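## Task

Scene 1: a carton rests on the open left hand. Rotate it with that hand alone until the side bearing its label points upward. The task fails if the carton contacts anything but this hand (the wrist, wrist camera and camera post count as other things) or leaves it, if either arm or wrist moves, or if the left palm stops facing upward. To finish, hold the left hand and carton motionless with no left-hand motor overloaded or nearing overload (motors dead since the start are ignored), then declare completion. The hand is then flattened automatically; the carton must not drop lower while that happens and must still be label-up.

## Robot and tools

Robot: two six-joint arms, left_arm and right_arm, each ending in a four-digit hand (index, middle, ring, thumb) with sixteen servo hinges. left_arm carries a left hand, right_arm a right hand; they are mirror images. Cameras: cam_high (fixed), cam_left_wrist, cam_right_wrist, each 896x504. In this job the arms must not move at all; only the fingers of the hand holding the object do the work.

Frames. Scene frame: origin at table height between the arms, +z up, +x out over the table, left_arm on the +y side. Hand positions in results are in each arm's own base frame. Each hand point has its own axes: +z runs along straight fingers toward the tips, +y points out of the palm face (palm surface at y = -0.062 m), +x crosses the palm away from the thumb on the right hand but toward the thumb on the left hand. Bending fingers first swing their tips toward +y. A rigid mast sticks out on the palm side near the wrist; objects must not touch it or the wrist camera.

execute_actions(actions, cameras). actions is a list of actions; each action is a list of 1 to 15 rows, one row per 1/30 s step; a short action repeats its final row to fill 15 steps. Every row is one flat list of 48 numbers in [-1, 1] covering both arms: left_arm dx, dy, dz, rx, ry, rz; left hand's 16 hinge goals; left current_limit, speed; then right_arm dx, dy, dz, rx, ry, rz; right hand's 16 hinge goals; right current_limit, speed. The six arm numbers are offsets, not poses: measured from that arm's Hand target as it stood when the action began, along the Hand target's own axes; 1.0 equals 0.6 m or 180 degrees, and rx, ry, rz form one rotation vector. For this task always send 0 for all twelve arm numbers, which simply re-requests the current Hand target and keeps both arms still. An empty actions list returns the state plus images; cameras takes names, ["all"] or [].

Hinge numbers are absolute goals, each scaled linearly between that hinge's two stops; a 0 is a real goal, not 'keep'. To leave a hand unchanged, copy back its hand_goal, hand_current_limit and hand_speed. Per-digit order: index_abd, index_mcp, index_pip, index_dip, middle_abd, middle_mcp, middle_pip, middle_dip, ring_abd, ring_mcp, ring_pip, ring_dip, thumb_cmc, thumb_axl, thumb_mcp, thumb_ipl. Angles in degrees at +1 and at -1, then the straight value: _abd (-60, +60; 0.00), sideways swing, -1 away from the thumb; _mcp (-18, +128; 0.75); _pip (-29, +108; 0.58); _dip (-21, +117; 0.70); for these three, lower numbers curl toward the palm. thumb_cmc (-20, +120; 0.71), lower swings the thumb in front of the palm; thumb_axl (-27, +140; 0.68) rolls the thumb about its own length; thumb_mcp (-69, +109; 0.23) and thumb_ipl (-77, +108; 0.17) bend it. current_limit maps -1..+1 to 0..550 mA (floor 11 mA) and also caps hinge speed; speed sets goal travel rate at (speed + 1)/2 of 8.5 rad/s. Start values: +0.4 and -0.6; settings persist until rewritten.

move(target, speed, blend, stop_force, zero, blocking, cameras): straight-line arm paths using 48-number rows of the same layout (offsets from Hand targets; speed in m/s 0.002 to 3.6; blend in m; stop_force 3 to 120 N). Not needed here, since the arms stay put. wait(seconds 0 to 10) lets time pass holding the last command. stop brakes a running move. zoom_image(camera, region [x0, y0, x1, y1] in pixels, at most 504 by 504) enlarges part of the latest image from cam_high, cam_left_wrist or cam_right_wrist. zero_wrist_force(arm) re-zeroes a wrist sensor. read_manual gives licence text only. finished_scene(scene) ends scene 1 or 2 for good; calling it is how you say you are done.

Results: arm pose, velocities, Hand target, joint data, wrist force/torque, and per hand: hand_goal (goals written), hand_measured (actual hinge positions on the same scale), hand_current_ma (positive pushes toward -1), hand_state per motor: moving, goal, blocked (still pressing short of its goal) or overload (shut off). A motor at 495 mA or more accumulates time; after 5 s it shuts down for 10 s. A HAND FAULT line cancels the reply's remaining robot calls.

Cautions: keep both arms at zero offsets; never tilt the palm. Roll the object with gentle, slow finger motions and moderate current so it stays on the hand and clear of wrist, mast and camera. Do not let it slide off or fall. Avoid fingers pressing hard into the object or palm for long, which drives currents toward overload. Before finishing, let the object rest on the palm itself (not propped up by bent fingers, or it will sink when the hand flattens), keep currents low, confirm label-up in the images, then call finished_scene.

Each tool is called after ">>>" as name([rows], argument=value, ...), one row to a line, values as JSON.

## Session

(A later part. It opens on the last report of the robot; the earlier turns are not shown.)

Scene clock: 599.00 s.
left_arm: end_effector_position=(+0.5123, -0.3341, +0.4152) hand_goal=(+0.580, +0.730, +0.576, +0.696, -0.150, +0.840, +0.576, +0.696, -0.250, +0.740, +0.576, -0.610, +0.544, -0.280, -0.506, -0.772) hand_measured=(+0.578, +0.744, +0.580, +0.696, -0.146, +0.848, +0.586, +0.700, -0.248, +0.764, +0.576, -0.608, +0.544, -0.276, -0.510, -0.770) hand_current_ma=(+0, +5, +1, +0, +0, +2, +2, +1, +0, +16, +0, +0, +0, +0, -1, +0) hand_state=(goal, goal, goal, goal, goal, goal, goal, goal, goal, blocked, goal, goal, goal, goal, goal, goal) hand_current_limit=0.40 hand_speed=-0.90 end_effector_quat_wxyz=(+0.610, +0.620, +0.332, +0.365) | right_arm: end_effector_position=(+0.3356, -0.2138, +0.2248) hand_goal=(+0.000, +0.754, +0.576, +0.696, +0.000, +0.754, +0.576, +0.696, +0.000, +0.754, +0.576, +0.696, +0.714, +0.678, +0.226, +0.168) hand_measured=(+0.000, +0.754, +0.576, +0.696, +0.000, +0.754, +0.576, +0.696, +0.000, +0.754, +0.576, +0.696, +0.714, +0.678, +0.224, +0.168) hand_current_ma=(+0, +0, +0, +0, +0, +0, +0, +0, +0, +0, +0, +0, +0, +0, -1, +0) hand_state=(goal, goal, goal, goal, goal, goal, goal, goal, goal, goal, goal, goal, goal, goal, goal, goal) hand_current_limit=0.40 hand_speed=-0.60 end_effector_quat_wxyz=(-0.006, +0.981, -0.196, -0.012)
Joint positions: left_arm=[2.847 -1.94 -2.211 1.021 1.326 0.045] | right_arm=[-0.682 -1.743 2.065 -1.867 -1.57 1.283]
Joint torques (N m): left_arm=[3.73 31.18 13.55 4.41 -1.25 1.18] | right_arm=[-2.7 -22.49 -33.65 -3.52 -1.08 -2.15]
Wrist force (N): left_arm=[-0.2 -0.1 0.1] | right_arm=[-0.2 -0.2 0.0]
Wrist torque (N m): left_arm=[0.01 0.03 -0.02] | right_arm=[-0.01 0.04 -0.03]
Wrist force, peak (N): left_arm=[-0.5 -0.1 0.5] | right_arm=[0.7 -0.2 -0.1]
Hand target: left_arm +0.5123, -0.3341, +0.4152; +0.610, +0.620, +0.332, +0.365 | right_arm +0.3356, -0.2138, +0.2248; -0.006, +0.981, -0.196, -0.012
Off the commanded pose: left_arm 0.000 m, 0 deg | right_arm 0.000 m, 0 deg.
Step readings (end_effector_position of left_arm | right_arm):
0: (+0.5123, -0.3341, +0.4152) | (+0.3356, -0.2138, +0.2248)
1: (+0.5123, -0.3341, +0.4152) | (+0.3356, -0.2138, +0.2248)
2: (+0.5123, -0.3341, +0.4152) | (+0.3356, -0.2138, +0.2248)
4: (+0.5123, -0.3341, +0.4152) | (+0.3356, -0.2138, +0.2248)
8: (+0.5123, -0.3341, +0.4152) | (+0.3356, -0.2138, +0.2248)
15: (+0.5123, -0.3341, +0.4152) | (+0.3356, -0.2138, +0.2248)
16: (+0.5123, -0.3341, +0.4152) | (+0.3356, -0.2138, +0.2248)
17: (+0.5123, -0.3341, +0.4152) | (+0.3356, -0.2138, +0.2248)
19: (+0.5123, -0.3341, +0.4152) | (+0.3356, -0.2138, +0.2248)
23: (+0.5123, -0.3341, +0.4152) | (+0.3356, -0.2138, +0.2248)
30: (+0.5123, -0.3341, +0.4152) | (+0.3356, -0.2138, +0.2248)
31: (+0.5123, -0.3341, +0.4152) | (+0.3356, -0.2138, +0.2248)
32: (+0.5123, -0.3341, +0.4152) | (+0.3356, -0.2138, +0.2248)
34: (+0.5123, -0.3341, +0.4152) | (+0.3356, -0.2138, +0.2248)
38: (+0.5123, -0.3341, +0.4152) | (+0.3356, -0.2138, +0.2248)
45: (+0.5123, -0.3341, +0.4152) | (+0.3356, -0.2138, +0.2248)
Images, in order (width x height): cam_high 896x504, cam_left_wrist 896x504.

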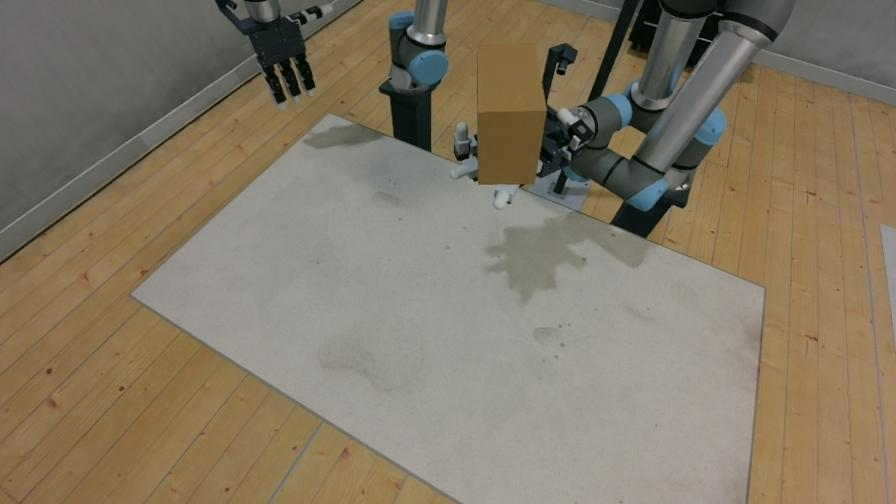

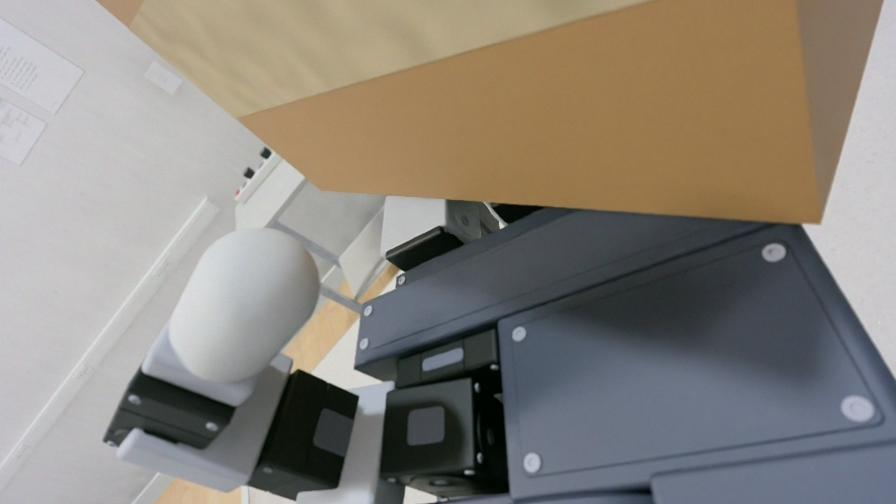

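>>> execute_actions([
  [[0,0,0,0,0,0, 0.58,0.73,0.576,0.696, -0.15,0.77,0.576,0.696, -0.25,0.74,0.576,-0.61, 0.543,-0.281,-0.506,-0.773, 0.4,-0.93, 0,0,0,0,0,0, 0,0.754,0.576,0.696,0,0.754,0.576,0.696,0,0.754,0.576,0.696,0.714,0.678,0.226,0.168,0.4,-0.6]],
  [[0,0,0,0,0,0, 0.58,0.75,0.576,0.696, -0.15,0.725,0.576,0.696, -0.25,0.74,0.576,-0.61, 0.543,-0.281,-0.506,-0.773, 0.4,-0.95, 0,0,0,0,0,0, 0,0.754,0.576,0.696,0,0.754,0.576,0.696,0,0.754,0.576,0.696,0.714,0.678,0.226,0.168,0.4,-0.6]],
  [[0,0,0,0,0,0, 0.58,0.84,0.576,0.696, -0.15,0.725,0.576,0.696, -0.25,0.74,0.576,-0.61, 0.543,-0.281,-0.506,-0.773, 0.4,-0.94, 0,0,0,0,0,0, 0,0.754,0.576,0.696,0,0.754,0.576,0.696,0,0.754,0.576,0.696,0.714,0.678,0.226,0.168,0.4,-0.6]],
  [[0,0,0,0,0,0, 0.58,0.84,0.576,0.696, -0.15,0.725,0.576,0.696, -0.25,0.74,0.576,-0.61, 0.543,-0.281,-0.506,-0.773, 0.4,-0.94, 0,0,0,0,0,0, 0,0.754,0.576,0.696,0,0.754,0.576,0.696,0,0.754,0.576,0.696,0.714,0.678,0.226,0.168,0.4,-0.6]],
  [[0,0,0,0,0,0, -0.12,0.84,0.576,0.696, -0.15,0.725,0.576,0.696, -0.25,0.74,0.576,-0.61, 0.543,-0.281,-0.506,-0.773, 0.4,-0.9, 0,0,0,0,0,0, 0,0.754,0.576,0.696,0,0.754,0.576,0.696,0,0.754,0.576,0.696,0.714,0.678,0.226,0.168,0.4,-0.6]],
], cameras=["cam_left_wrist","cam_high"])

>>> zoom_image(camera="cam_high", region=[430, 30, 630, 210])

Scene clock: 618.80 s.
left_arm: end_effector_position=(+0.5123, -0.3341, +0.4152) hand_goal=(-0.120, +0.840, +0.576, +0.696, -0.150, +0.726, +0.576, +0.696, -0.250, +0.740, +0.576, -0.610, +0.544, -0.280, -0.506, -0.772) hand_measured=(-0.116, +0.846, +0.580, +0.696, -0.148, +0.766, +0.584, +0.700, -0.248, +0.764, +0.576, -0.608, +0.544, -0.276, -0.510, -0.770) hand_current_ma=(+0, +1, +1, +0, +0, +40, +2, +1, +0, +16, +0, +0, +0, +0, -1, +0) hand_state=(goal, goal, goal, goal, goal, blocked, goal, goal, goal, blocked, goal, goal, goal, goal, goal, goal) hand_current_limit=0.40 hand_speed=-0.90 end_effector_quat_wxyz=(+0.610, +0.620, +0.332, +0.365) | right_arm: end_effector_position=(+0.3356, -0.2138, +0.2248) hand_goal=(+0.000, +0.754, +0.576, +0.696, +0.000, +0.754, +0.576, +0.696, +0.000, +0.754, +0.576, +0.696, +0.714, +0.678, +0.226, +0.168) hand_measured=(+0.000, +0.754, +0.576, +0.696, +0.000, +0.754, +0.576, +0.696, +0.000, +0.754, +0.576, +0.696, +0.714, +0.678, +0.224, +0.168) hand_current_ma=(+0, +0, +0, +0, +0, +0, +0, +0, +0, +0, +0, +0, +0, +0, -1, +0) hand_state=(goal, goal, goal, goal, goal, goal, goal, goal, goal, goal, goal, goal, goal, goal, goal, goal) hand_current_limit=0.40 hand_speed=-0.60 end_effector_quat_wxyz=(-0.006, +0.981, -0.196, -0.012)
Joint positions: left_arm=[2.847 -1.94 -2.211 1.021 1.326 0.045] | right_arm=[-0.682 -1.743 2.065 -1.867 -1.57 1.283]
Joint torques (N m): left_arm=[2 32.8 14.6 4.08 -1.22 1.23] | right_arm=[-2.6 -22.13 -33.95 -3.54 -1.07 -2.03]
Wrist force (N): left_arm=[-0.1 -0.2 0.4] | right_arm=[-0.1 -0.1 0.0]
Wrist torque (N m): left_arm=[-0.03 0.02 0.00] | right_arm=[-0.01 0.01 -0.02]
Wrist force, peak (N): left_arm=[0.1 -0.4 0.7] | right_arm=[0.3 -0.3 0.5]
Hand target: left_arm +0.5123, -0.3341, +0.4152; +0.610, +0.620, +0.332, +0.365 | right_arm +0.3356, -0.2138, +0.2248; -0.006, +0.981, -0.196, -0.012
Off the commanded pose: left_arm 0.000 m, 0 deg | right_arm 0.000 m, 0 deg.
Step readings (end_effector_position of left_arm | right_arm):
0: (+0.5123, -0.3341, +0.4152) | (+0.3356, -0.2138, +0.2248)
1: (+0.5123, -0.3341, +0.4152) | (+0.3356, -0.2138, +0.2248)
2: (+0.5123, -0.3341, +0.4152) | (+0.3356, -0.2138, +0.2248)
4: (+0.5123, -0.3341, +0.4152) | (+0.3356, -0.2138, +0.2248)
8: (+0.5123, -0.3341, +0.4152) | (+0.3356, -0.2138, +0.2248)
15: (+0.5123, -0.3341, +0.4152) | (+0.3356, -0.2138, +0.2248)
16: (+0.5123, -0.3341, +0.4152) | (+0.3356, -0.2138, +0.2248)
17: (+0.5123, -0.3341, +0.4152) | (+0.3356, -0.2138, +0.2248)
19: (+0.5123, -0.3341, +0.4152) | (+0.3356, -0.2138, +0.2248)
23: (+0.5123, -0.3341, +0.4152) | (+0.3356, -0.2138, +0.2248)
30: (+0.5123, -0.3341, +0.4152) | (+0.3356, -0.2138, +0.2248)
31: (+0.5123, -0.3341, +0.4152) | (+0.3356, -0.2138, +0.2248)
32: (+0.5123, -0.3341, +0.4152) | (+0.3356, -0.2138, +0.2248)
34: (+0.5123, -0.3341, +0.4152) | (+0.3356, -0.2138, +0.2248)
38: (+0.5123, -0.3341, +0.4152) | (+0.3356, -0.2138, +0.2248)
45: (+0.5123, -0.3341, +0.4152) | (+0.3356, -0.2138, +0.2248)
46: (+0.5123, -0.3341, +0.4152) | (+0.3356, -0.2138, +0.2248)
47: (+0.5123, -0.3341, +0.4152) | (+0.3356, -0.2138, +0.2248)
49: (+0.5123, -0.3341, +0.4152) | (+0.3356, -0.2138, +0.2248)
53: (+0.5123, -0.3341, +0.4152) | (+0.3356, -0.2138, +0.2248)
60: (+0.5123, -0.3341, +0.4152) | (+0.3356, -0.2138, +0.2248)
61: (+0.5123, -0.3341, +0.4152) | (+0.3356, -0.2138, +0.2248)
62: (+0.5123, -0.3341, +0.4152) | (+0.3356, -0.2138, +0.2248)
64: (+0.5123, -0.3341, +0.4152) | (+0.3356, -0.2138, +0.2248)
68: (+0.5123, -0.3341, +0.4152) | (+0.3356, -0.2138, +0.2248)
75: (+0.5123, -0.3341, +0.4152) | (+0.3356, -0.2138, +0.2248)
Images, in order (width x height): cam_high 896x504, cam_left_wrist 896x504.

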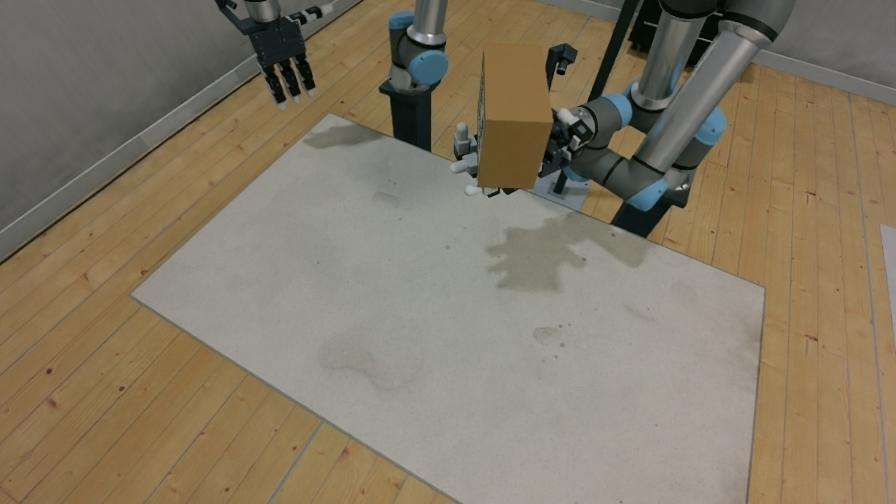

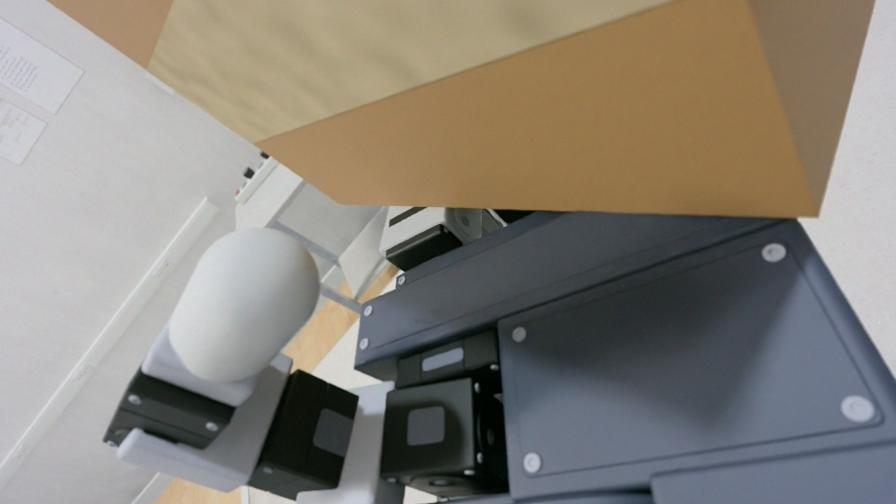

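Scaled by 2.520 from the camera's 896x504 image, which has a finer 1280x720 frame.

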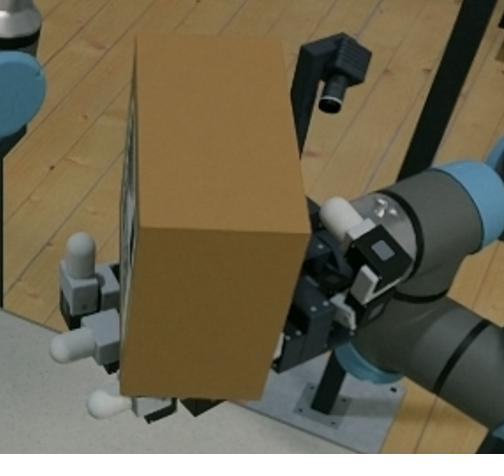

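>>> zoom_image(camera="cam_high", region=[460, 40, 520, 150])

>>> zoom_image(camera="cam_left_wrist", region=[0, 0, 450, 250])

Scaled by 4.582 from the camera's 896x504 image, which has a finer 1280x720 frame.

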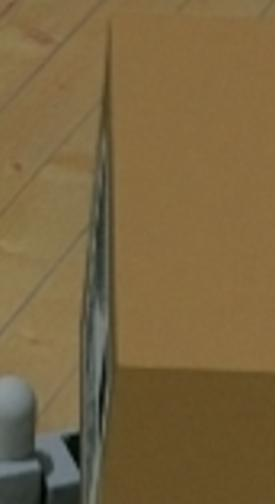

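Scaled by 1.120 from the camera's 896x504 image, which has a finer 1280x720 frame.

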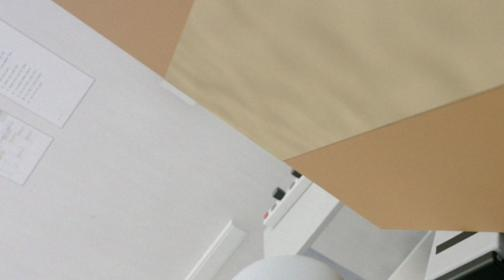

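>>> execute_actions([
  [[0,0,0,0,0,0, -0.12,0.77,0.576,0.696, -0.15,0.725,0.576,0.696, -0.25,0.74,0.576,-0.61, 0.543,-0.281,-0.506,-0.773, 0.4,-0.94, 0,0,0,0,0,0, 0,0.754,0.576,0.696,0,0.754,0.576,0.696,0,0.754,0.576,0.696,0.714,0.678,0.226,0.168,0.4,-0.6]],
  [[0,0,0,0,0,0, -0.12,0.71,0.576,0.696, -0.15,0.71,0.576,0.696, -0.25,0.74,0.576,-0.61, 0.543,-0.281,-0.506,-0.773, 0.4,-0.94, 0,0,0,0,0,0, 0,0.754,0.576,0.696,0,0.754,0.576,0.696,0,0.754,0.576,0.696,0.714,0.678,0.226,0.168,0.4,-0.6]],
  [[0,0,0,0,0,0, -0.12,0.66,0.576,0.696, -0.15,0.66,0.576,0.696, -0.25,0.74,0.576,-0.61, 0.543,-0.281,-0.506,-0.773, 0.4,-0.95, 0,0,0,0,0,0, 0,0.754,0.576,0.696,0,0.754,0.576,0.696,0,0.754,0.576,0.696,0.714,0.678,0.226,0.168,0.4,-0.6]],
  [[0,0,0,0,0,0, 0.25,0.66,0.576,0.696, 0.22,0.66,0.576,0.696, 0.1,0.74,0.576,-0.61, 0.543,-0.281,-0.506,-0.773, 0.4,-0.94, 0,0,0,0,0,0, 0,0.754,0.576,0.696,0,0.754,0.576,0.696,0,0.754,0.576,0.696,0.714,0.678,0.226,0.168,0.4,-0.6]],
], cameras=["cam_left_wrist","cam_high"])

>>> zoom_image(camera="cam_high", region=[430, 30, 630, 210])

Scene clock: 680.37 s.
left_arm: end_effector_position=(+0.5123, -0.3341, +0.4152) hand_goal=(+0.250, +0.660, +0.576, +0.696, +0.220, +0.660, +0.576, +0.696, +0.100, +0.740, +0.576, -0.610, +0.544, -0.280, -0.506, -0.772) hand_measured=(+0.240, +0.702, +0.584, +0.696, +0.216, +0.686, +0.584, +0.700, +0.096, +0.764, +0.576, -0.608, +0.544, -0.276, -0.510, -0.770) hand_current_ma=(-2, +43, +2, +0, +0, +18, +2, +1, +0, +16, +0, +0, +0, +0, -1, +0) hand_state=(goal, blocked, goal, goal, goal, blocked, goal, goal, goal, blocked, goal, goal, goal, goal, goal, goal) hand_current_limit=0.40 hand_speed=-0.94 end_effector_quat_wxyz=(+0.610, +0.620, +0.332, +0.365) | right_arm: end_effector_position=(+0.3356, -0.2138, +0.2248) hand_goal=(+0.000, +0.754, +0.576, +0.696, +0.000, +0.754, +0.576, +0.696, +0.000, +0.754, +0.576, +0.696, +0.714, +0.678, +0.226, +0.168) hand_measured=(+0.000, +0.754, +0.576, +0.696, +0.000, +0.754, +0.576, +0.696, +0.000, +0.754, +0.576, +0.696, +0.714, +0.678, +0.224, +0.168) hand_current_ma=(+0, +0, +0, +0, +0, +0, +0, +0, +0, +0, +0, +0, +0, +0, -1, +0) hand_state=(goal, goal, goal, goal, goal, goal, goal, goal, goal, goal, goal, goal, goal, goal, goal, goal) hand_current_limit=0.40 hand_speed=-0.60 end_effector_quat_wxyz=(-0.006, +0.981, -0.196, -0.012)
Joint positions: left_arm=[2.847 -1.94 -2.211 1.021 1.326 0.045] | right_arm=[-0.682 -1.743 2.065 -1.867 -1.57 1.283]
Joint torques (N m): left_arm=[1.56 30.16 15.52 4.25 -1.01 1.6] | right_arm=[-1.99 -20.81 -33.35 -3.38 -1.02 -2.14]
Wrist force (N): left_arm=[0.0 -0.4 0.3] | right_arm=[0.0 -0.2 0.3]
Wrist torque (N m): left_arm=[-0.05 0.01 -0.03] | right_arm=[-0.04 0.01 -0.02]
Wrist force, peak (N): left_arm=[-0.3 0.3 0.6] | right_arm=[0.6 -0.4 0.2]
Hand target: left_arm +0.5123, -0.3341, +0.4152; +0.610, +0.620, +0.332, +0.365 | right_arm +0.3356, -0.2138, +0.2248; -0.006, +0.981, -0.196, -0.012
Off the commanded pose: left_arm 0.000 m, 0 deg | right_arm 0.000 m, 0 deg.
Step readings (end_effector_position of left_arm | right_arm):
0: (+0.5123, -0.3341, +0.4152) | (+0.3356, -0.2138, +0.2248)
1: (+0.5123, -0.3341, +0.4152) | (+0.3356, -0.2138, +0.2248)
2: (+0.5123, -0.3341, +0.4152) | (+0.3356, -0.2138, +0.2248)
4: (+0.5123, -0.3341, +0.4152) | (+0.3356, -0.2138, +0.2248)
8: (+0.5123, -0.3341, +0.4152) | (+0.3356, -0.2138, +0.2248)
15: (+0.5123, -0.3341, +0.4152) | (+0.3356, -0.2138, +0.2248)
16: (+0.5123, -0.3341, +0.4152) | (+0.3356, -0.2138, +0.2248)
17: (+0.5123, -0.3341, +0.4152) | (+0.3356, -0.2138, +0.2248)
19: (+0.5123, -0.3341, +0.4152) | (+0.3356, -0.2138, +0.2248)
23: (+0.5123, -0.3341, +0.4152) | (+0.3356, -0.2138, +0.2248)
30: (+0.5123, -0.3341, +0.4152) | (+0.3356, -0.2138, +0.2248)
31: (+0.5123, -0.3341, +0.4152) | (+0.3356, -0.2138, +0.2248)
32: (+0.5123, -0.3341, +0.4152) | (+0.3356, -0.2138, +0.2248)
34: (+0.5123, -0.3341, +0.4152) | (+0.3356, -0.2138, +0.2248)
38: (+0.5123, -0.3341, +0.4152) | (+0.3356, -0.2138, +0.2248)
45: (+0.5123, -0.3341, +0.4152) | (+0.3356, -0.2138, +0.2248)
46: (+0.5123, -0.3341, +0.4152) | (+0.3356, -0.2138, +0.2248)
47: (+0.5123, -0.3341, +0.4152) | (+0.3356, -0.2138, +0.2248)
49: (+0.5123, -0.3341, +0.4152) | (+0.3356, -0.2138, +0.2248)
53: (+0.5123, -0.3341, +0.4152) | (+0.3356, -0.2138, +0.2248)
60: (+0.5123, -0.3341, +0.4152) | (+0.3356, -0.2138, +0.2248)
Images, in order (width x height): cam_high 896x504, cam_left_wrist 896x504.

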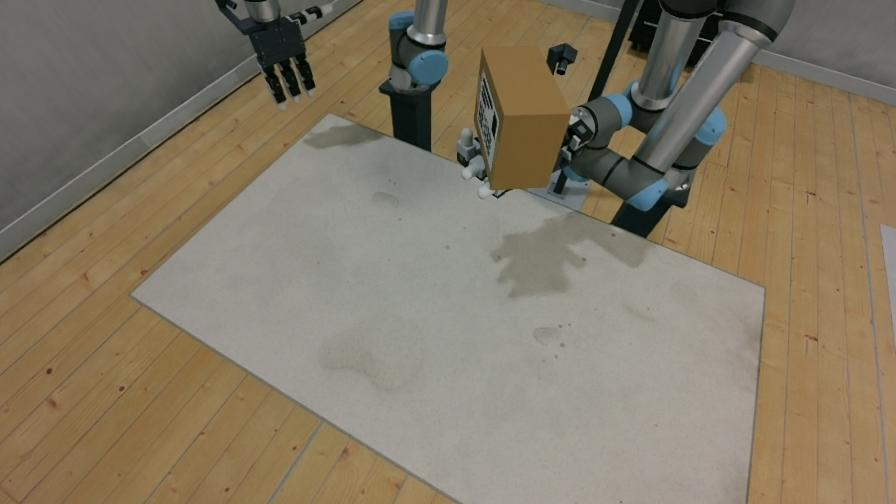

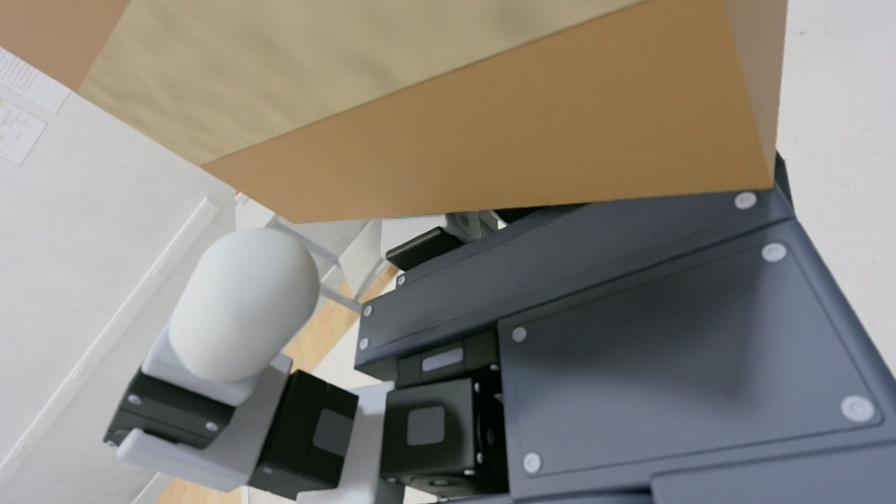

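Scaled by 2.520 from the camera's 896x504 image, which has a finer 1280x720 frame.

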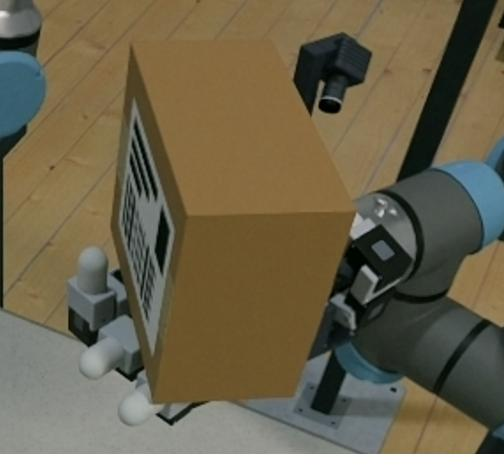

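>>> execute_actions([
  [[0,0,0,0,0,0, 0.25,0.66,0.576,0.696, 0.22,0.66,0.576,0.696, 0.1,0.74,0.576,-0.61, 0.543,-0.281,0.09,-0.48, 0.4,-0.88, 0,0,0,0,0,0, 0,0.754,0.576,0.696,0,0.754,0.576,0.696,0,0.754,0.576,0.696,0.714,0.678,0.226,0.168,0.4,-0.6]],
  [[0,0,0,0,0,0, 0.25,0.66,0.576,0.696, 0.22,0.66,0.576,0.696, 0.1,0.74,0.576,-0.61, 0.543,-0.281,0.09,-0.48, 0.4,-0.88, 0,0,0,0,0,0, 0,0.754,0.576,0.696,0,0.754,0.576,0.696,0,0.754,0.576,0.696,0.714,0.678,0.226,0.168,0.4,-0.6]],
  [[0,0,0,0,0,0, 0.25,0.66,0.576,0.696, 0.22,0.66,0.576,0.696, 0.1,0.74,0.576,-0.61, 0.543,-0.281,0.09,-0.48, 0.4,-0.88, 0,0,0,0,0,0, 0,0.754,0.576,0.696,0,0.754,0.576,0.696,0,0.754,0.576,0.696,0.714,0.678,0.226,0.168,0.4,-0.6]],
  [[0,0,0,0,0,0, 0.25,0.66,0.576,0.696, 0.22,0.66,0.576,0.696, 0.1,0.74,0.576,-0.61, 0.4,0.677,0.09,-0.48, 0.4,-0.88, 0,0,0,0,0,0, 0,0.754,0.576,0.696,0,0.754,0.576,0.696,0,0.754,0.576,0.696,0.714,0.678,0.226,0.168,0.4,-0.6]],
], cameras=["cam_left_wrist","cam_high"])

>>> zoom_image(camera="cam_high", region=[430, 30, 630, 210])

Scene clock: 807.30 s.
left_arm: end_effector_position=(+0.5123, -0.3341, +0.4152) hand_goal=(+0.250, +0.660, +0.576, +0.696, +0.220, +0.660, +0.576, +0.696, +0.100, +0.740, +0.576, -0.610, +0.400, +0.678, +0.090, -0.480) hand_measured=(+0.240, +0.702, +0.584, +0.696, +0.216, +0.686, +0.584, +0.700, +0.096, +0.764, +0.576, -0.608, +0.420, +0.678, +0.090, -0.482) hand_current_ma=(-2, +43, +2, +0, +0, +18, +2, +1, +0, +16, +0, +0, +10, +0, +0, +0) hand_state=(goal, blocked, goal, goal, goal, blocked, goal, goal, goal, blocked, goal, goal, goal, goal, goal, goal) hand_current_limit=0.40 hand_speed=-0.88 end_effector_quat_wxyz=(+0.610, +0.620, +0.332, +0.365) | right_arm: end_effector_position=(+0.3356, -0.2138, +0.2248) hand_goal=(+0.000, +0.754, +0.576, +0.696, +0.000, +0.754, +0.576, +0.696, +0.000, +0.754, +0.576, +0.696, +0.714, +0.678, +0.226, +0.168) hand_measured=(+0.000, +0.754, +0.576, +0.696, +0.000, +0.754, +0.576, +0.696, +0.000, +0.754, +0.576, +0.696, +0.714, +0.678, +0.224, +0.168) hand_current_ma=(+0, +0, +0, +0, +0, +0, +0, +0, +0, +0, +0, +0, +0, +0, -1, +0) hand_state=(goal, goal, goal, goal, goal, goal, goal, goal, goal, goal, goal, goal, goal, goal, goal, goal) hand_current_limit=0.40 hand_speed=-0.60 end_effector_quat_wxyz=(-0.006, +0.981, -0.196, -0.012)
Joint positions: left_arm=[2.847 -1.94 -2.211 1.021 1.326 0.045] | right_arm=[-0.682 -1.743 2.065 -1.867 -1.57 1.283]
Joint torques (N m): left_arm=[1.73 25.7 21.02 4.19 -0.18 1.33] | right_arm=[-2.36 -21.07 -32.54 -3.13 -1 -2.07]
Wrist force (N): left_arm=[-0.2 -0.2 0.3] | right_arm=[0.2 0.0 0.1]
Wrist torque (N m): left_arm=[-0.03 0.03 -0.07] | right_arm=[0.01 -0.02 0.01]
Wrist force, peak (N): left_arm=[0.0 -0.4 0.8] | right_arm=[0.2 -0.7 -0.1]
Hand target: left_arm +0.5123, -0.3341, +0.4152; +0.610, +0.620, +0.332, +0.365 | right_arm +0.3356, -0.2138, +0.2248; -0.006, +0.981, -0.196, -0.012
Off the commanded pose: left_arm 0.000 m, 0 deg | right_arm 0.000 m, 0 deg.
Step readings (end_effector_position of left_arm | right_arm):
0: (+0.5123, -0.3341, +0.4152) | (+0.3356, -0.2138, +0.2248)
1: (+0.5123, -0.3341, +0.4152) | (+0.3356, -0.2138, +0.2248)
2: (+0.5123, -0.3341, +0.4152) | (+0.3356, -0.2138, +0.2248)
4: (+0.5123, -0.3341, +0.4152) | (+0.3356, -0.2138, +0.2248)
8: (+0.5123, -0.3341, +0.4152) | (+0.3356, -0.2138, +0.2248)
15: (+0.5123, -0.3341, +0.4152) | (+0.3356, -0.2138, +0.2248)
16: (+0.5123, -0.3341, +0.4152) | (+0.3356, -0.2138, +0.2248)
17: (+0.5123, -0.3341, +0.4152) | (+0.3356, -0.2138, +0.2248)
19: (+0.5123, -0.3341, +0.4152) | (+0.3356, -0.2138, +0.2248)
23: (+0.5123, -0.3341, +0.4152) | (+0.3356, -0.2138, +0.2248)
30: (+0.5123, -0.3341, +0.4152) | (+0.3356, -0.2138, +0.2248)
31: (+0.5123, -0.3341, +0.4152) | (+0.3356, -0.2138, +0.2248)
32: (+0.5123, -0.3341, +0.4152) | (+0.3356, -0.2138, +0.2248)
34: (+0.5123, -0.3341, +0.4152) | (+0.3356, -0.2138, +0.2248)
38: (+0.5123, -0.3341, +0.4152) | (+0.3356, -0.2138, +0.2248)
45: (+0.5123, -0.3341, +0.4152) | (+0.3356, -0.2138, +0.2248)
46: (+0.5123, -0.3341, +0.4152) | (+0.3356, -0.2138, +0.2248)
47: (+0.5123, -0.3341, +0.4152) | (+0.3356, -0.2138, +0.2248)
49: (+0.5123, -0.3341, +0.4152) | (+0.3356, -0.2138, +0.2248)
53: (+0.5123, -0.3341, +0.4152) | (+0.3356, -0.2138, +0.2248)
60: (+0.5123, -0.3341, +0.4152) | (+0.3356, -0.2138, +0.2248)
Images, in order (width x height): cam_high 896x504, cam_left_wrist 896x504.

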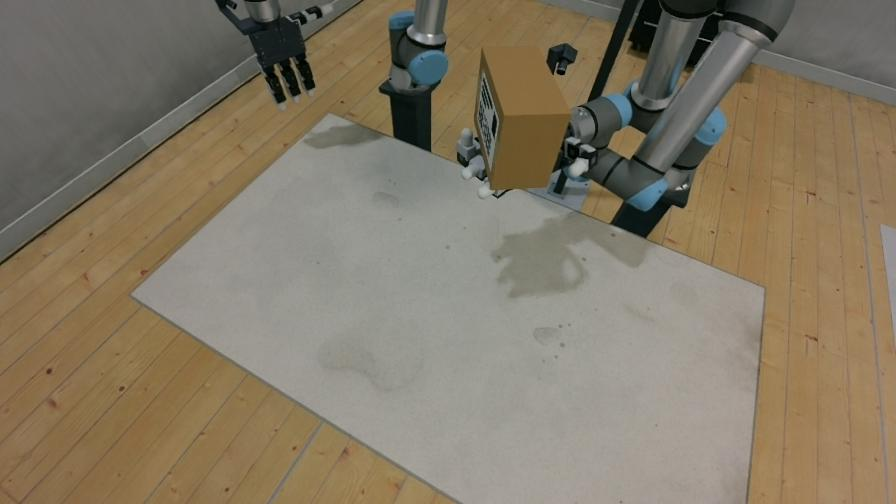

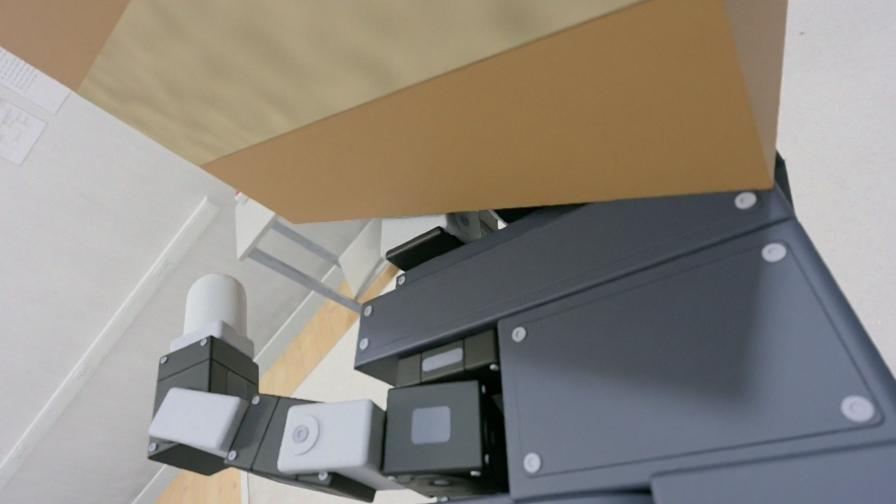

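Scaled by 2.520 from the camera's 896x504 image, which has a finer 1280x720 frame.

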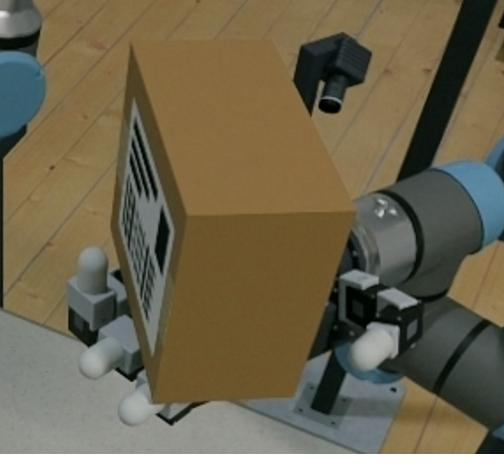

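>>> execute_actions([
  [[0,0,0,0,0,0, 0.25,0.66,0.576,0.696, 0.22,0.66,0.576,0.696, 0.1,0.74,0.576,-0.61, 0.214,0.677,0.112,-0.859, 0.4,-0.88, 0,0,0,0,0,0, 0,0.754,0.576,0.696,0,0.754,0.576,0.696,0,0.754,0.576,0.696,0.714,0.678,0.226,0.168,0.4,-0.6]],
  [[0,0,0,0,0,0, 0.25,0.66,0.576,0.696, 0.22,0.66,0.576,0.696, 0.1,0.74,0.576,-0.61, 0.214,0.677,0.112,-0.859, 0.4,-0.88, 0,0,0,0,0,0, 0,0.754,0.576,0.696,0,0.754,0.576,0.696,0,0.754,0.576,0.696,0.714,0.678,0.226,0.168,0.4,-0.6]],
  [[0,0,0,0,0,0, 0.25,0.66,0.576,0.696, 0.22,0.66,0.576,0.696, 0.1,0.74,0.576,-0.61, 0.214,0.677,0.112,-0.859, 0.4,-0.88, 0,0,0,0,0,0, 0,0.754,0.576,0.696,0,0.754,0.576,0.696,0,0.754,0.576,0.696,0.714,0.678,0.226,0.168,0.4,-0.6]],
  [[0,0,0,0,0,0, 0.25,0.66,0.576,0.696, 0.22,0.66,0.576,0.696, 0.1,0.74,0.576,-0.61, 0.214,0.677,-0.056,-0.665, 0.4,-0.94, 0,0,0,0,0,0, 0,0.754,0.576,0.696,0,0.754,0.576,0.696,0,0.754,0.576,0.696,0.714,0.678,0.226,0.168,0.4,-0.6]],
  [[0,0,0,0,0,0, 0.25,0.66,0.576,0.696, 0.22,0.66,0.576,0.696, 0.1,0.74,0.576,-0.61, 0.214,0.677,-0.225,-0.47, 0.4,-0.94, 0,0,0,0,0,0, 0,0.754,0.576,0.696,0,0.754,0.576,0.696,0,0.754,0.576,0.696,0.714,0.678,0.226,0.168,0.4,-0.6]],
], cameras=["cam_left_wrist","cam_high"])

>>> zoom_image(camera="cam_high", region=[430, 30, 630, 210])

Scene clock: 826.50 s.
left_arm: end_effector_position=(+0.5123, -0.3341, +0.4152) hand_goal=(+0.250, +0.660, +0.576, +0.696, +0.220, +0.660, +0.576, +0.696, +0.100, +0.740, +0.576, -0.610, +0.214, +0.678, -0.224, -0.470) hand_measured=(+0.242, +0.702, +0.584, +0.696, +0.216, +0.686, +0.584, +0.700, +0.096, +0.764, +0.576, -0.608, +0.230, +0.678, -0.224, -0.474) hand_current_ma=(-1, +42, +2, +0, +0, +18, +2, +1, +0, +16, +0, +0, +7, +0, +0, -1) hand_state=(goal, blocked, goal, goal, goal, blocked, goal, goal, goal, blocked, goal, goal, goal, goal, goal, goal) hand_current_limit=0.40 hand_speed=-0.94 end_effector_quat_wxyz=(+0.610, +0.620, +0.332, +0.365) | right_arm: end_effector_position=(+0.3356, -0.2138, +0.2248) hand_goal=(+0.000, +0.754, +0.576, +0.696, +0.000, +0.754, +0.576, +0.696, +0.000, +0.754, +0.576, +0.696, +0.714, +0.678, +0.226, +0.168) hand_measured=(+0.000, +0.754, +0.576, +0.696, +0.000, +0.754, +0.576, +0.696, +0.000, +0.754, +0.576, +0.696, +0.714, +0.678, +0.224, +0.168) hand_current_ma=(+0, +0, +0, +0, +0, +0, +0, +0, +0, +0, +0, +0, +0, +0, -1, +0) hand_state=(goal, goal, goal, goal, goal, goal, goal, goal, goal, goal, goal, goal, goal, goal, goal, goal) hand_current_limit=0.40 hand_speed=-0.60 end_effector_quat_wxyz=(-0.006, +0.981, -0.196, -0.012)
Joint positions: left_arm=[2.847 -1.94 -2.211 1.021 1.326 0.045] | right_arm=[-0.682 -1.743 2.065 -1.867 -1.57 1.283]
Joint torques (N m): left_arm=[1.08 25.3 20.97 4.25 -0.12 1.22] | right_arm=[-2.08 -21.11 -34.26 -3.49 -0.67 -2.02]
Wrist force (N): left_arm=[0.2 0.0 0.5] | right_arm=[0.1 0.0 0.4]
Wrist torque (N m): left_arm=[-0.01 -0.02 -0.02] | right_arm=[-0.02 -0.01 0.00]
Wrist force, peak (N): left_arm=[-0.1 -0.2 0.8] | right_arm=[0.5 -0.4 0.1]
Hand target: left_arm +0.5123, -0.3341, +0.4152; +0.610, +0.620, +0.332, +0.365 | right_arm +0.3356, -0.2138, +0.2248; -0.006, +0.981, -0.196, -0.012
Off the commanded pose: left_arm 0.000 m, 0 deg | right_arm 0.000 m, 0 deg.
Step readings (end_effector_position of left_arm | right_arm):
0: (+0.5123, -0.3341, +0.4152) | (+0.3356, -0.2138, +0.2248)
1: (+0.5123, -0.3341, +0.4152) | (+0.3356, -0.2138, +0.2248)
2: (+0.5123, -0.3341, +0.4152) | (+0.3356, -0.2138, +0.2248)
4: (+0.5123, -0.3341, +0.4152) | (+0.3356, -0.2138, +0.2248)
8: (+0.5123, -0.3341, +0.4152) | (+0.3356, -0.2138, +0.2248)
15: (+0.5123, -0.3341, +0.4152) | (+0.3356, -0.2138, +0.2248)
16: (+0.5123, -0.3341, +0.4152) | (+0.3356, -0.2138, +0.2248)
17: (+0.5123, -0.3341, +0.4152) | (+0.3356, -0.2138, +0.2248)
19: (+0.5123, -0.3341, +0.4152) | (+0.3356, -0.2138, +0.2248)
23: (+0.5123, -0.3341, +0.4152) | (+0.3356, -0.2138, +0.2248)
30: (+0.5123, -0.3341, +0.4152) | (+0.3356, -0.2138, +0.2248)
31: (+0.5123, -0.3341, +0.4152) | (+0.3356, -0.2138, +0.2248)
32: (+0.5123, -0.3341, +0.4152) | (+0.3356, -0.2138, +0.2248)
34: (+0.5123, -0.3341, +0.4152) | (+0.3356, -0.2138, +0.2248)
38: (+0.5123, -0.3341, +0.4152) | (+0.3356, -0.2138, +0.2248)
45: (+0.5123, -0.3341, +0.4152) | (+0.3356, -0.2138, +0.2248)
46: (+0.5123, -0.3341, +0.4152) | (+0.3356, -0.2138, +0.2248)
47: (+0.5123, -0.3341, +0.4152) | (+0.3356, -0.2138, +0.2248)
49: (+0.5123, -0.3341, +0.4152) | (+0.3356, -0.2138, +0.2248)
53: (+0.5123, -0.3341, +0.4152) | (+0.3356, -0.2138, +0.2248)
60: (+0.5123, -0.3341, +0.4152) | (+0.3356, -0.2138, +0.2248)
61: (+0.5123, -0.3341, +0.4152) | (+0.3356, -0.2138, +0.2248)
62: (+0.5123, -0.3341, +0.4152) | (+0.3356, -0.2138, +0.2248)
64: (+0.5123, -0.3341, +0.4152) | (+0.3356, -0.2138, +0.2248)
68: (+0.5123, -0.3341, +0.4152) | (+0.3356, -0.2138, +0.2248)
75: (+0.5123, -0.3341, +0.4152) | (+0.3356, -0.2138, +0.2248)
Images, in order (width x height): cam_high 896x504, cam_left_wrist 896x504.

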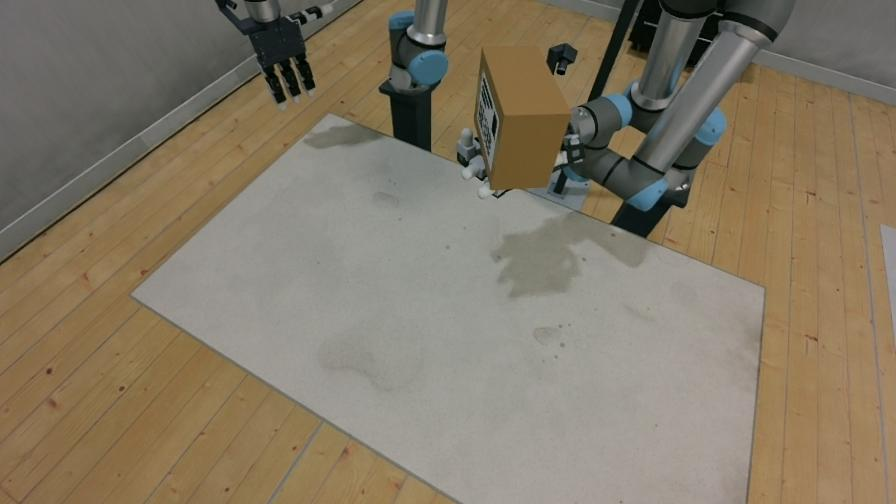

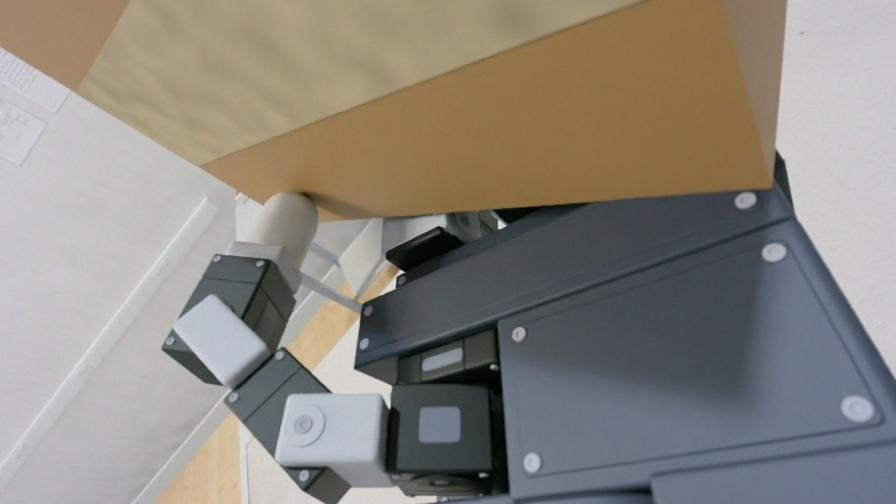

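Scaled by 2.520 from the camera's 896x504 image, which has a finer 1280x720 frame.

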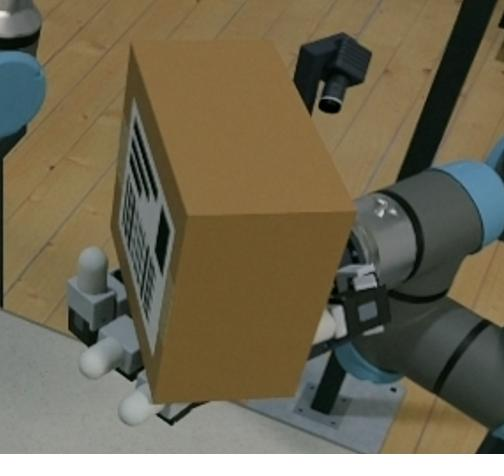

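>>> execute_actions([
  [[0,0,0,0,0,0, 0.25,0.66,0.576,0.696, 0.22,0.66,0.576,0.696, 0.1,0.74,0.576,-0.61, 0.214,0.677,-0.337,-0.3, 0.4,-0.94, 0,0,0,0,0,0, 0,0.754,0.576,0.696,0,0.754,0.576,0.696,0,0.754,0.576,0.696,0.714,0.678,0.226,0.168,0.4,-0.6]],
  [[0,0,0,0,0,0, 0.25,0.66,0.576,0.696, 0.22,0.66,0.576,0.696, 0.1,0.74,0.576,-0.61, 0.214,0.677,-0.449,-0.13, 0.4,-0.94, 0,0,0,0,0,0, 0,0.754,0.576,0.696,0,0.754,0.576,0.696,0,0.754,0.576,0.696,0.714,0.678,0.226,0.168,0.4,-0.6]],
  [[0,0,0,0,0,0, 0.25,0.66,0.576,0.696, 0.22,0.66,0.576,0.696, 0.1,0.74,0.576,-0.61, 0.214,0.677,-0.54,-0.03, 0.4,-0.94, 0,0,0,0,0,0, 0,0.754,0.576,0.696,0,0.754,0.576,0.696,0,0.754,0.576,0.696,0.714,0.678,0.226,0.168,0.4,-0.6]],
  [[0,0,0,0,0,0, 0.25,0.66,0.576,0.696, 0.22,0.66,0.576,0.696, 0.1,0.74,0.576,-0.61, 0.214,0.677,-0.629,0.06, 0.4,-0.94, 0,0,0,0,0,0, 0,0.754,0.576,0.696,0,0.754,0.576,0.696,0,0.754,0.576,0.696,0.714,0.678,0.226,0.168,0.4,-0.6]],
], cameras=["cam_left_wrist","cam_high"])

>>> zoom_image(camera="cam_high", region=[430, 30, 630, 210])

Scene clock: 839.73 s.
left_arm: end_effector_position=(+0.5123, -0.3341, +0.4152) hand_goal=(+0.250, +0.660, +0.576, +0.696, +0.220, +0.660, +0.576, +0.696, +0.100, +0.740, +0.576, -0.610, +0.214, +0.678, -0.628, +0.060) hand_measured=(+0.240, +0.702, +0.590, +0.700, +0.216, +0.686, +0.584, +0.700, +0.090, +0.764, +0.578, -0.608, +0.224, +0.678, -0.620, +0.054) hand_current_ma=(-2, +42, +5, +0, +0, +17, +2, +1, -2, +16, +0, +0, +3, +0, +3, -2) hand_state=(goal, blocked, goal, goal, goal, blocked, goal, goal, goal, blocked, goal, goal, goal, goal, goal, goal) hand_current_limit=0.40 hand_speed=-0.94 end_effector_quat_wxyz=(+0.610, +0.620, +0.332, +0.365) | right_arm: end_effector_position=(+0.3356, -0.2138, +0.2248) hand_goal=(+0.000, +0.754, +0.576, +0.696, +0.000, +0.754, +0.576, +0.696, +0.000, +0.754, +0.576, +0.696, +0.714, +0.678, +0.226, +0.168) hand_measured=(+0.000, +0.754, +0.576, +0.696, +0.000, +0.754, +0.576, +0.696, +0.000, +0.754, +0.576, +0.696, +0.714, +0.678, +0.224, +0.168) hand_current_ma=(+0, +0, +0, +0, +0, +0, +0, +0, +0, +0, +0, +0, +0, +0, -1, +0) hand_state=(goal, goal, goal, goal, goal, goal, goal, goal, goal, goal, goal, goal, goal, goal, goal, goal) hand_current_limit=0.40 hand_speed=-0.60 end_effector_quat_wxyz=(-0.006, +0.981, -0.196, -0.012)
Joint positions: left_arm=[2.847 -1.94 -2.211 1.021 1.326 0.045] | right_arm=[-0.682 -1.743 2.065 -1.867 -1.57 1.283]
Joint torques (N m): left_arm=[0.93 26.34 20.95 4.15 0.04 1.26] | right_arm=[-2.82 -21.51 -32.96 -3.28 -0.88 -2.13]
Wrist force (N): left_arm=[-0.1 0.0 0.3] | right_arm=[0.1 0.0 0.2]
Wrist torque (N m): left_arm=[0.01 0.01 -0.03] | right_arm=[-0.01 -0.02 0.00]
Wrist force, peak (N): left_arm=[0.2 -0.2 0.9] | right_arm=[0.6 -0.2 0.3]
Hand target: left_arm +0.5123, -0.3341, +0.4152; +0.610, +0.620, +0.332, +0.365 | right_arm +0.3356, -0.2138, +0.2248; -0.006, +0.981, -0.196, -0.012
Off the commanded pose: left_arm 0.000 m, 0 deg | right_arm 0.000 m, 0 deg.
Step readings (end_effector_position of left_arm | right_arm):
0: (+0.5123, -0.3341, +0.4152) | (+0.3356, -0.2138, +0.2248)
1: (+0.5123, -0.3341, +0.4152) | (+0.3356, -0.2138, +0.2248)
2: (+0.5123, -0.3341, +0.4152) | (+0.3356, -0.2138, +0.2248)
4: (+0.5123, -0.3341, +0.4152) | (+0.3356, -0.2138, +0.2248)
8: (+0.5123, -0.3341, +0.4152) | (+0.3356, -0.2138, +0.2248)
15: (+0.5123, -0.3341, +0.4152) | (+0.3356, -0.2138, +0.2248)
16: (+0.5123, -0.3341, +0.4152) | (+0.3356, -0.2138, +0.2248)
17: (+0.5123, -0.3341, +0.4152) | (+0.3356, -0.2138, +0.2248)
19: (+0.5123, -0.3341, +0.4152) | (+0.3356, -0.2138, +0.2248)
23: (+0.5123, -0.3341, +0.4152) | (+0.3356, -0.2138, +0.2248)
30: (+0.5123, -0.3341, +0.4152) | (+0.3356, -0.2138, +0.2248)
31: (+0.5123, -0.3341, +0.4152) | (+0.3356, -0.2138, +0.2248)
32: (+0.5123, -0.3341, +0.4152) | (+0.3356, -0.2138, +0.2248)
34: (+0.5123, -0.3341, +0.4152) | (+0.3356, -0.2138, +0.2248)
38: (+0.5123, -0.3341, +0.4152) | (+0.3356, -0.2138, +0.2248)
45: (+0.5123, -0.3341, +0.4152) | (+0.3356, -0.2138, +0.2248)
46: (+0.5123, -0.3341, +0.4152) | (+0.3356, -0.2138, +0.2248)
47: (+0.5123, -0.3341, +0.4152) | (+0.3356, -0.2138, +0.2248)
49: (+0.5123, -0.3341, +0.4152) | (+0.3356, -0.2138, +0.2248)
53: (+0.5123, -0.3341, +0.4152) | (+0.3356, -0.2138, +0.2248)
60: (+0.5123, -0.3341, +0.4152) | (+0.3356, -0.2138, +0.2248)
Images, in order (width x height): cam_high 896x504, cam_left_wrist 896x504.

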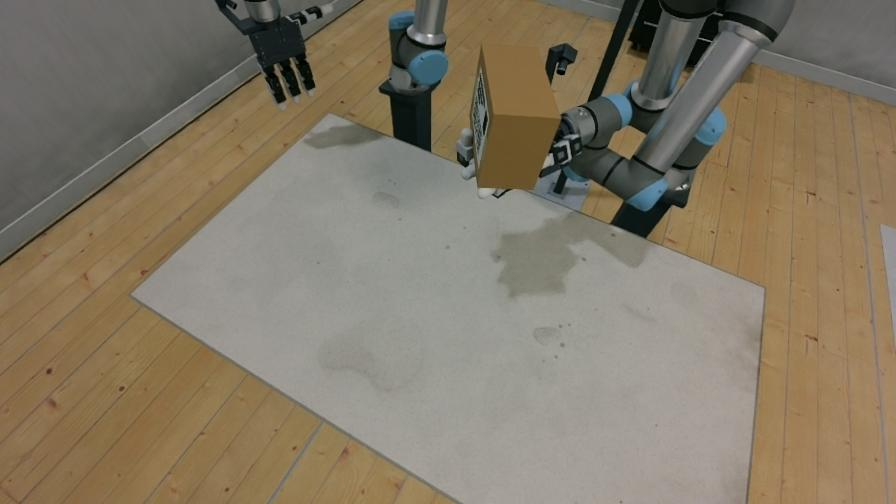

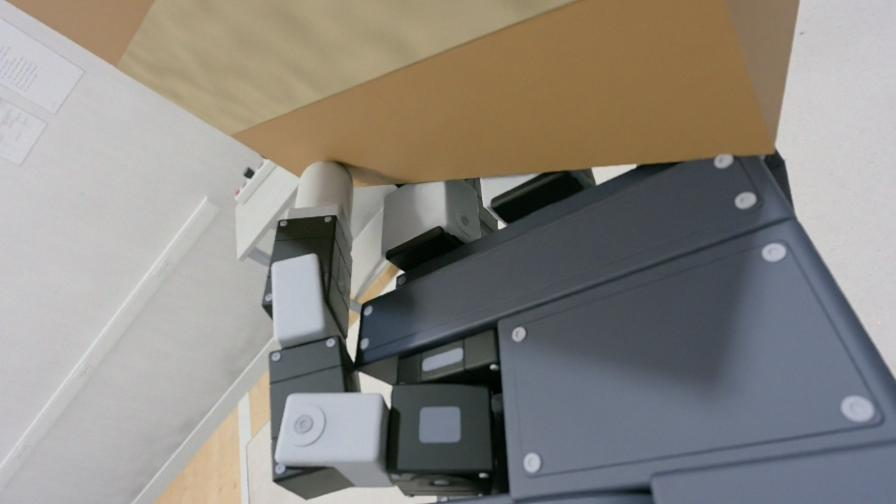

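Scaled by 2.520 from the camera's 896x504 image, which has a finer 1280x720 frame.

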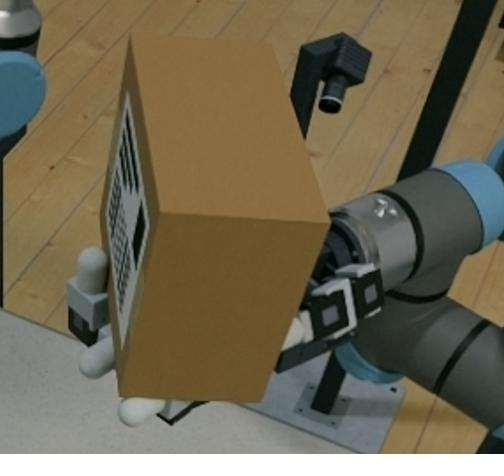

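>>> execute_actions([
  [[0,0,0,0,0,0, 0.25,0.66,0.576,0.696, 0.22,0.66,0.576,0.696, 0.0,0.74,0.576,-0.61, 0.214,0.677,-0.629,0.06, 0.4,-0.94, 0,0,0,0,0,0, 0,0.754,0.576,0.696,0,0.754,0.576,0.696,0,0.754,0.576,0.696,0.714,0.678,0.226,0.168,0.4,-0.6]],
  [[0,0,0,0,0,0, -0.15,0.66,0.576,0.696, -0.18,0.66,0.576,0.696, -0.28,0.74,0.576,-0.61, 0.214,0.677,-0.629,0.06, 0.4,-0.95, 0,0,0,0,0,0, 0,0.754,0.576,0.696,0,0.754,0.576,0.696,0,0.754,0.576,0.696,0.714,0.678,0.226,0.168,0.4,-0.6]],
], cameras=["cam_left_wrist","cam_high"])

>>> zoom_image(camera="cam_high", region=[430, 30, 630, 210])

Scene clock: 866.60 s.
left_arm: end_effector_position=(+0.5123, -0.3341, +0.4152) hand_goal=(-0.150, +0.660, +0.576, +0.696, -0.180, +0.660, +0.576, +0.696, -0.280, +0.740, +0.576, -0.610, +0.214, +0.678, -0.628, +0.060) hand_measured=(-0.142, +0.696, +0.590, +0.700, -0.176, +0.686, +0.584, +0.700, -0.276, +0.764, +0.578, -0.608, +0.224, +0.678, -0.620, +0.056) hand_current_ma=(+1, +33, +5, +0, +0, +17, +2, +1, +0, +16, +0, +0, +3, +0, +3, -1) hand_state=(goal, blocked, goal, goal, goal, blocked, goal, goal, goal, blocked, goal, goal, goal, goal, goal, goal) hand_current_limit=0.40 hand_speed=-0.95 end_effector_quat_wxyz=(+0.610, +0.620, +0.332, +0.365) | right_arm: end_effector_position=(+0.3356, -0.2138, +0.2248) hand_goal=(+0.000, +0.754, +0.576, +0.696, +0.000, +0.754, +0.576, +0.696, +0.000, +0.754, +0.576, +0.696, +0.714, +0.678, +0.226, +0.168) hand_measured=(+0.000, +0.754, +0.576, +0.696, +0.000, +0.754, +0.576, +0.696, +0.000, +0.754, +0.576, +0.696, +0.714, +0.678, +0.224, +0.168) hand_current_ma=(+0, +0, +0, +0, +0, +0, +0, +0, +0, +0, +0, +0, +0, +0, -1, +0) hand_state=(goal, goal, goal, goal, goal, goal, goal, goal, goal, goal, goal, goal, goal, goal, goal, goal) hand_current_limit=0.40 hand_speed=-0.60 end_effector_quat_wxyz=(-0.006, +0.981, -0.196, -0.012)
Joint positions: left_arm=[2.847 -1.94 -2.211 1.021 1.326 0.045] | right_arm=[-0.682 -1.743 2.065 -1.867 -1.57 1.283]
Joint torques (N m): left_arm=[0.14 27 22.04 4.1 0.06 1.15] | right_arm=[-2.01 -21.23 -32.76 -3.25 -0.82 -2.02]
Wrist force (N): left_arm=[-0.1 0.1 0.3] | right_arm=[0.1 0.1 0.1]
Wrist torque (N m): left_arm=[0.04 0.02 0.01] | right_arm=[0.01 -0.01 0.01]
Wrist force, peak (N): left_arm=[-0.2 0.0 0.9] | right_arm=[0.5 -0.3 0.2]
Hand target: left_arm +0.5123, -0.3341, +0.4152; +0.610, +0.620, +0.332, +0.365 | right_arm +0.3356, -0.2138, +0.2248; -0.006, +0.981, -0.196, -0.012
Off the commanded pose: left_arm 0.000 m, 0 deg | right_arm 0.000 m, 0 deg.
Step readings (end_effector_position of left_arm | right_arm):
0: (+0.5123, -0.3341, +0.4152) | (+0.3356, -0.2138, +0.2248)
1: (+0.5123, -0.3341, +0.4152) | (+0.3356, -0.2138, +0.2248)
2: (+0.5123, -0.3341, +0.4152) | (+0.3356, -0.2138, +0.2248)
4: (+0.5123, -0.3341, +0.4152) | (+0.3356, -0.2138, +0.2248)
8: (+0.5123, -0.3341, +0.4152) | (+0.3356, -0.2138, +0.2248)
15: (+0.5123, -0.3341, +0.4152) | (+0.3356, -0.2138, +0.2248)
16: (+0.5123, -0.3341, +0.4152) | (+0.3356, -0.2138, +0.2248)
17: (+0.5123, -0.3341, +0.4152) | (+0.3356, -0.2138, +0.2248)
19: (+0.5123, -0.3341, +0.4152) | (+0.3356, -0.2138, +0.2248)
23: (+0.5123, -0.3341, +0.4152) | (+0.3356, -0.2138, +0.2248)
30: (+0.5123, -0.3341, +0.4152) | (+0.3356, -0.2138, +0.2248)
Images, in order (width x height): cam_high 896x504, cam_left_wrist 896x504.

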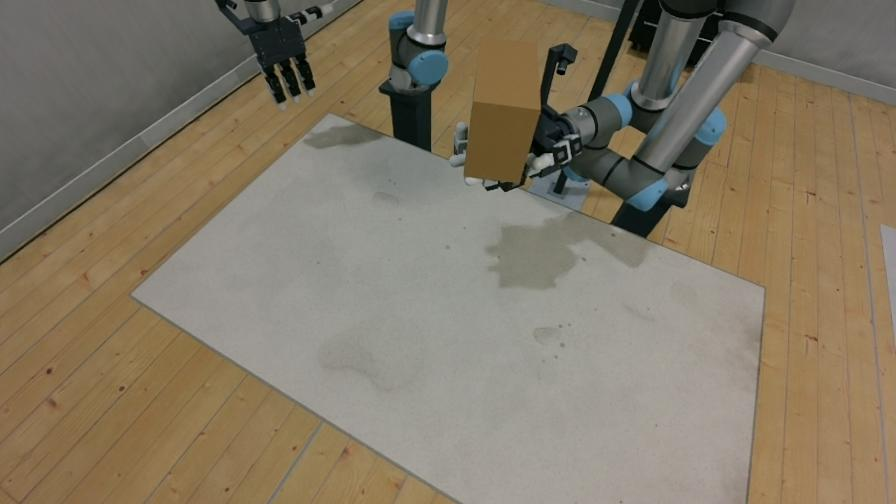

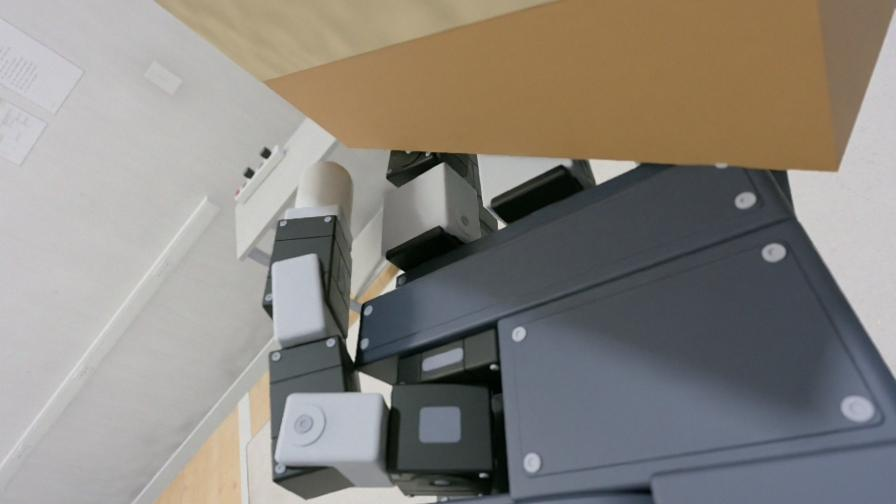

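Scaled by 2.520 from the camera's 896x504 image, which has a finer 1280x720 frame.

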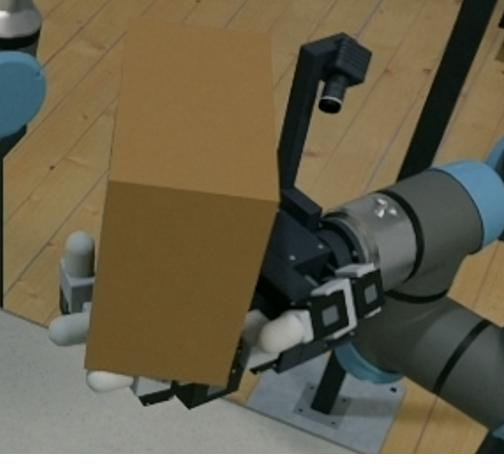

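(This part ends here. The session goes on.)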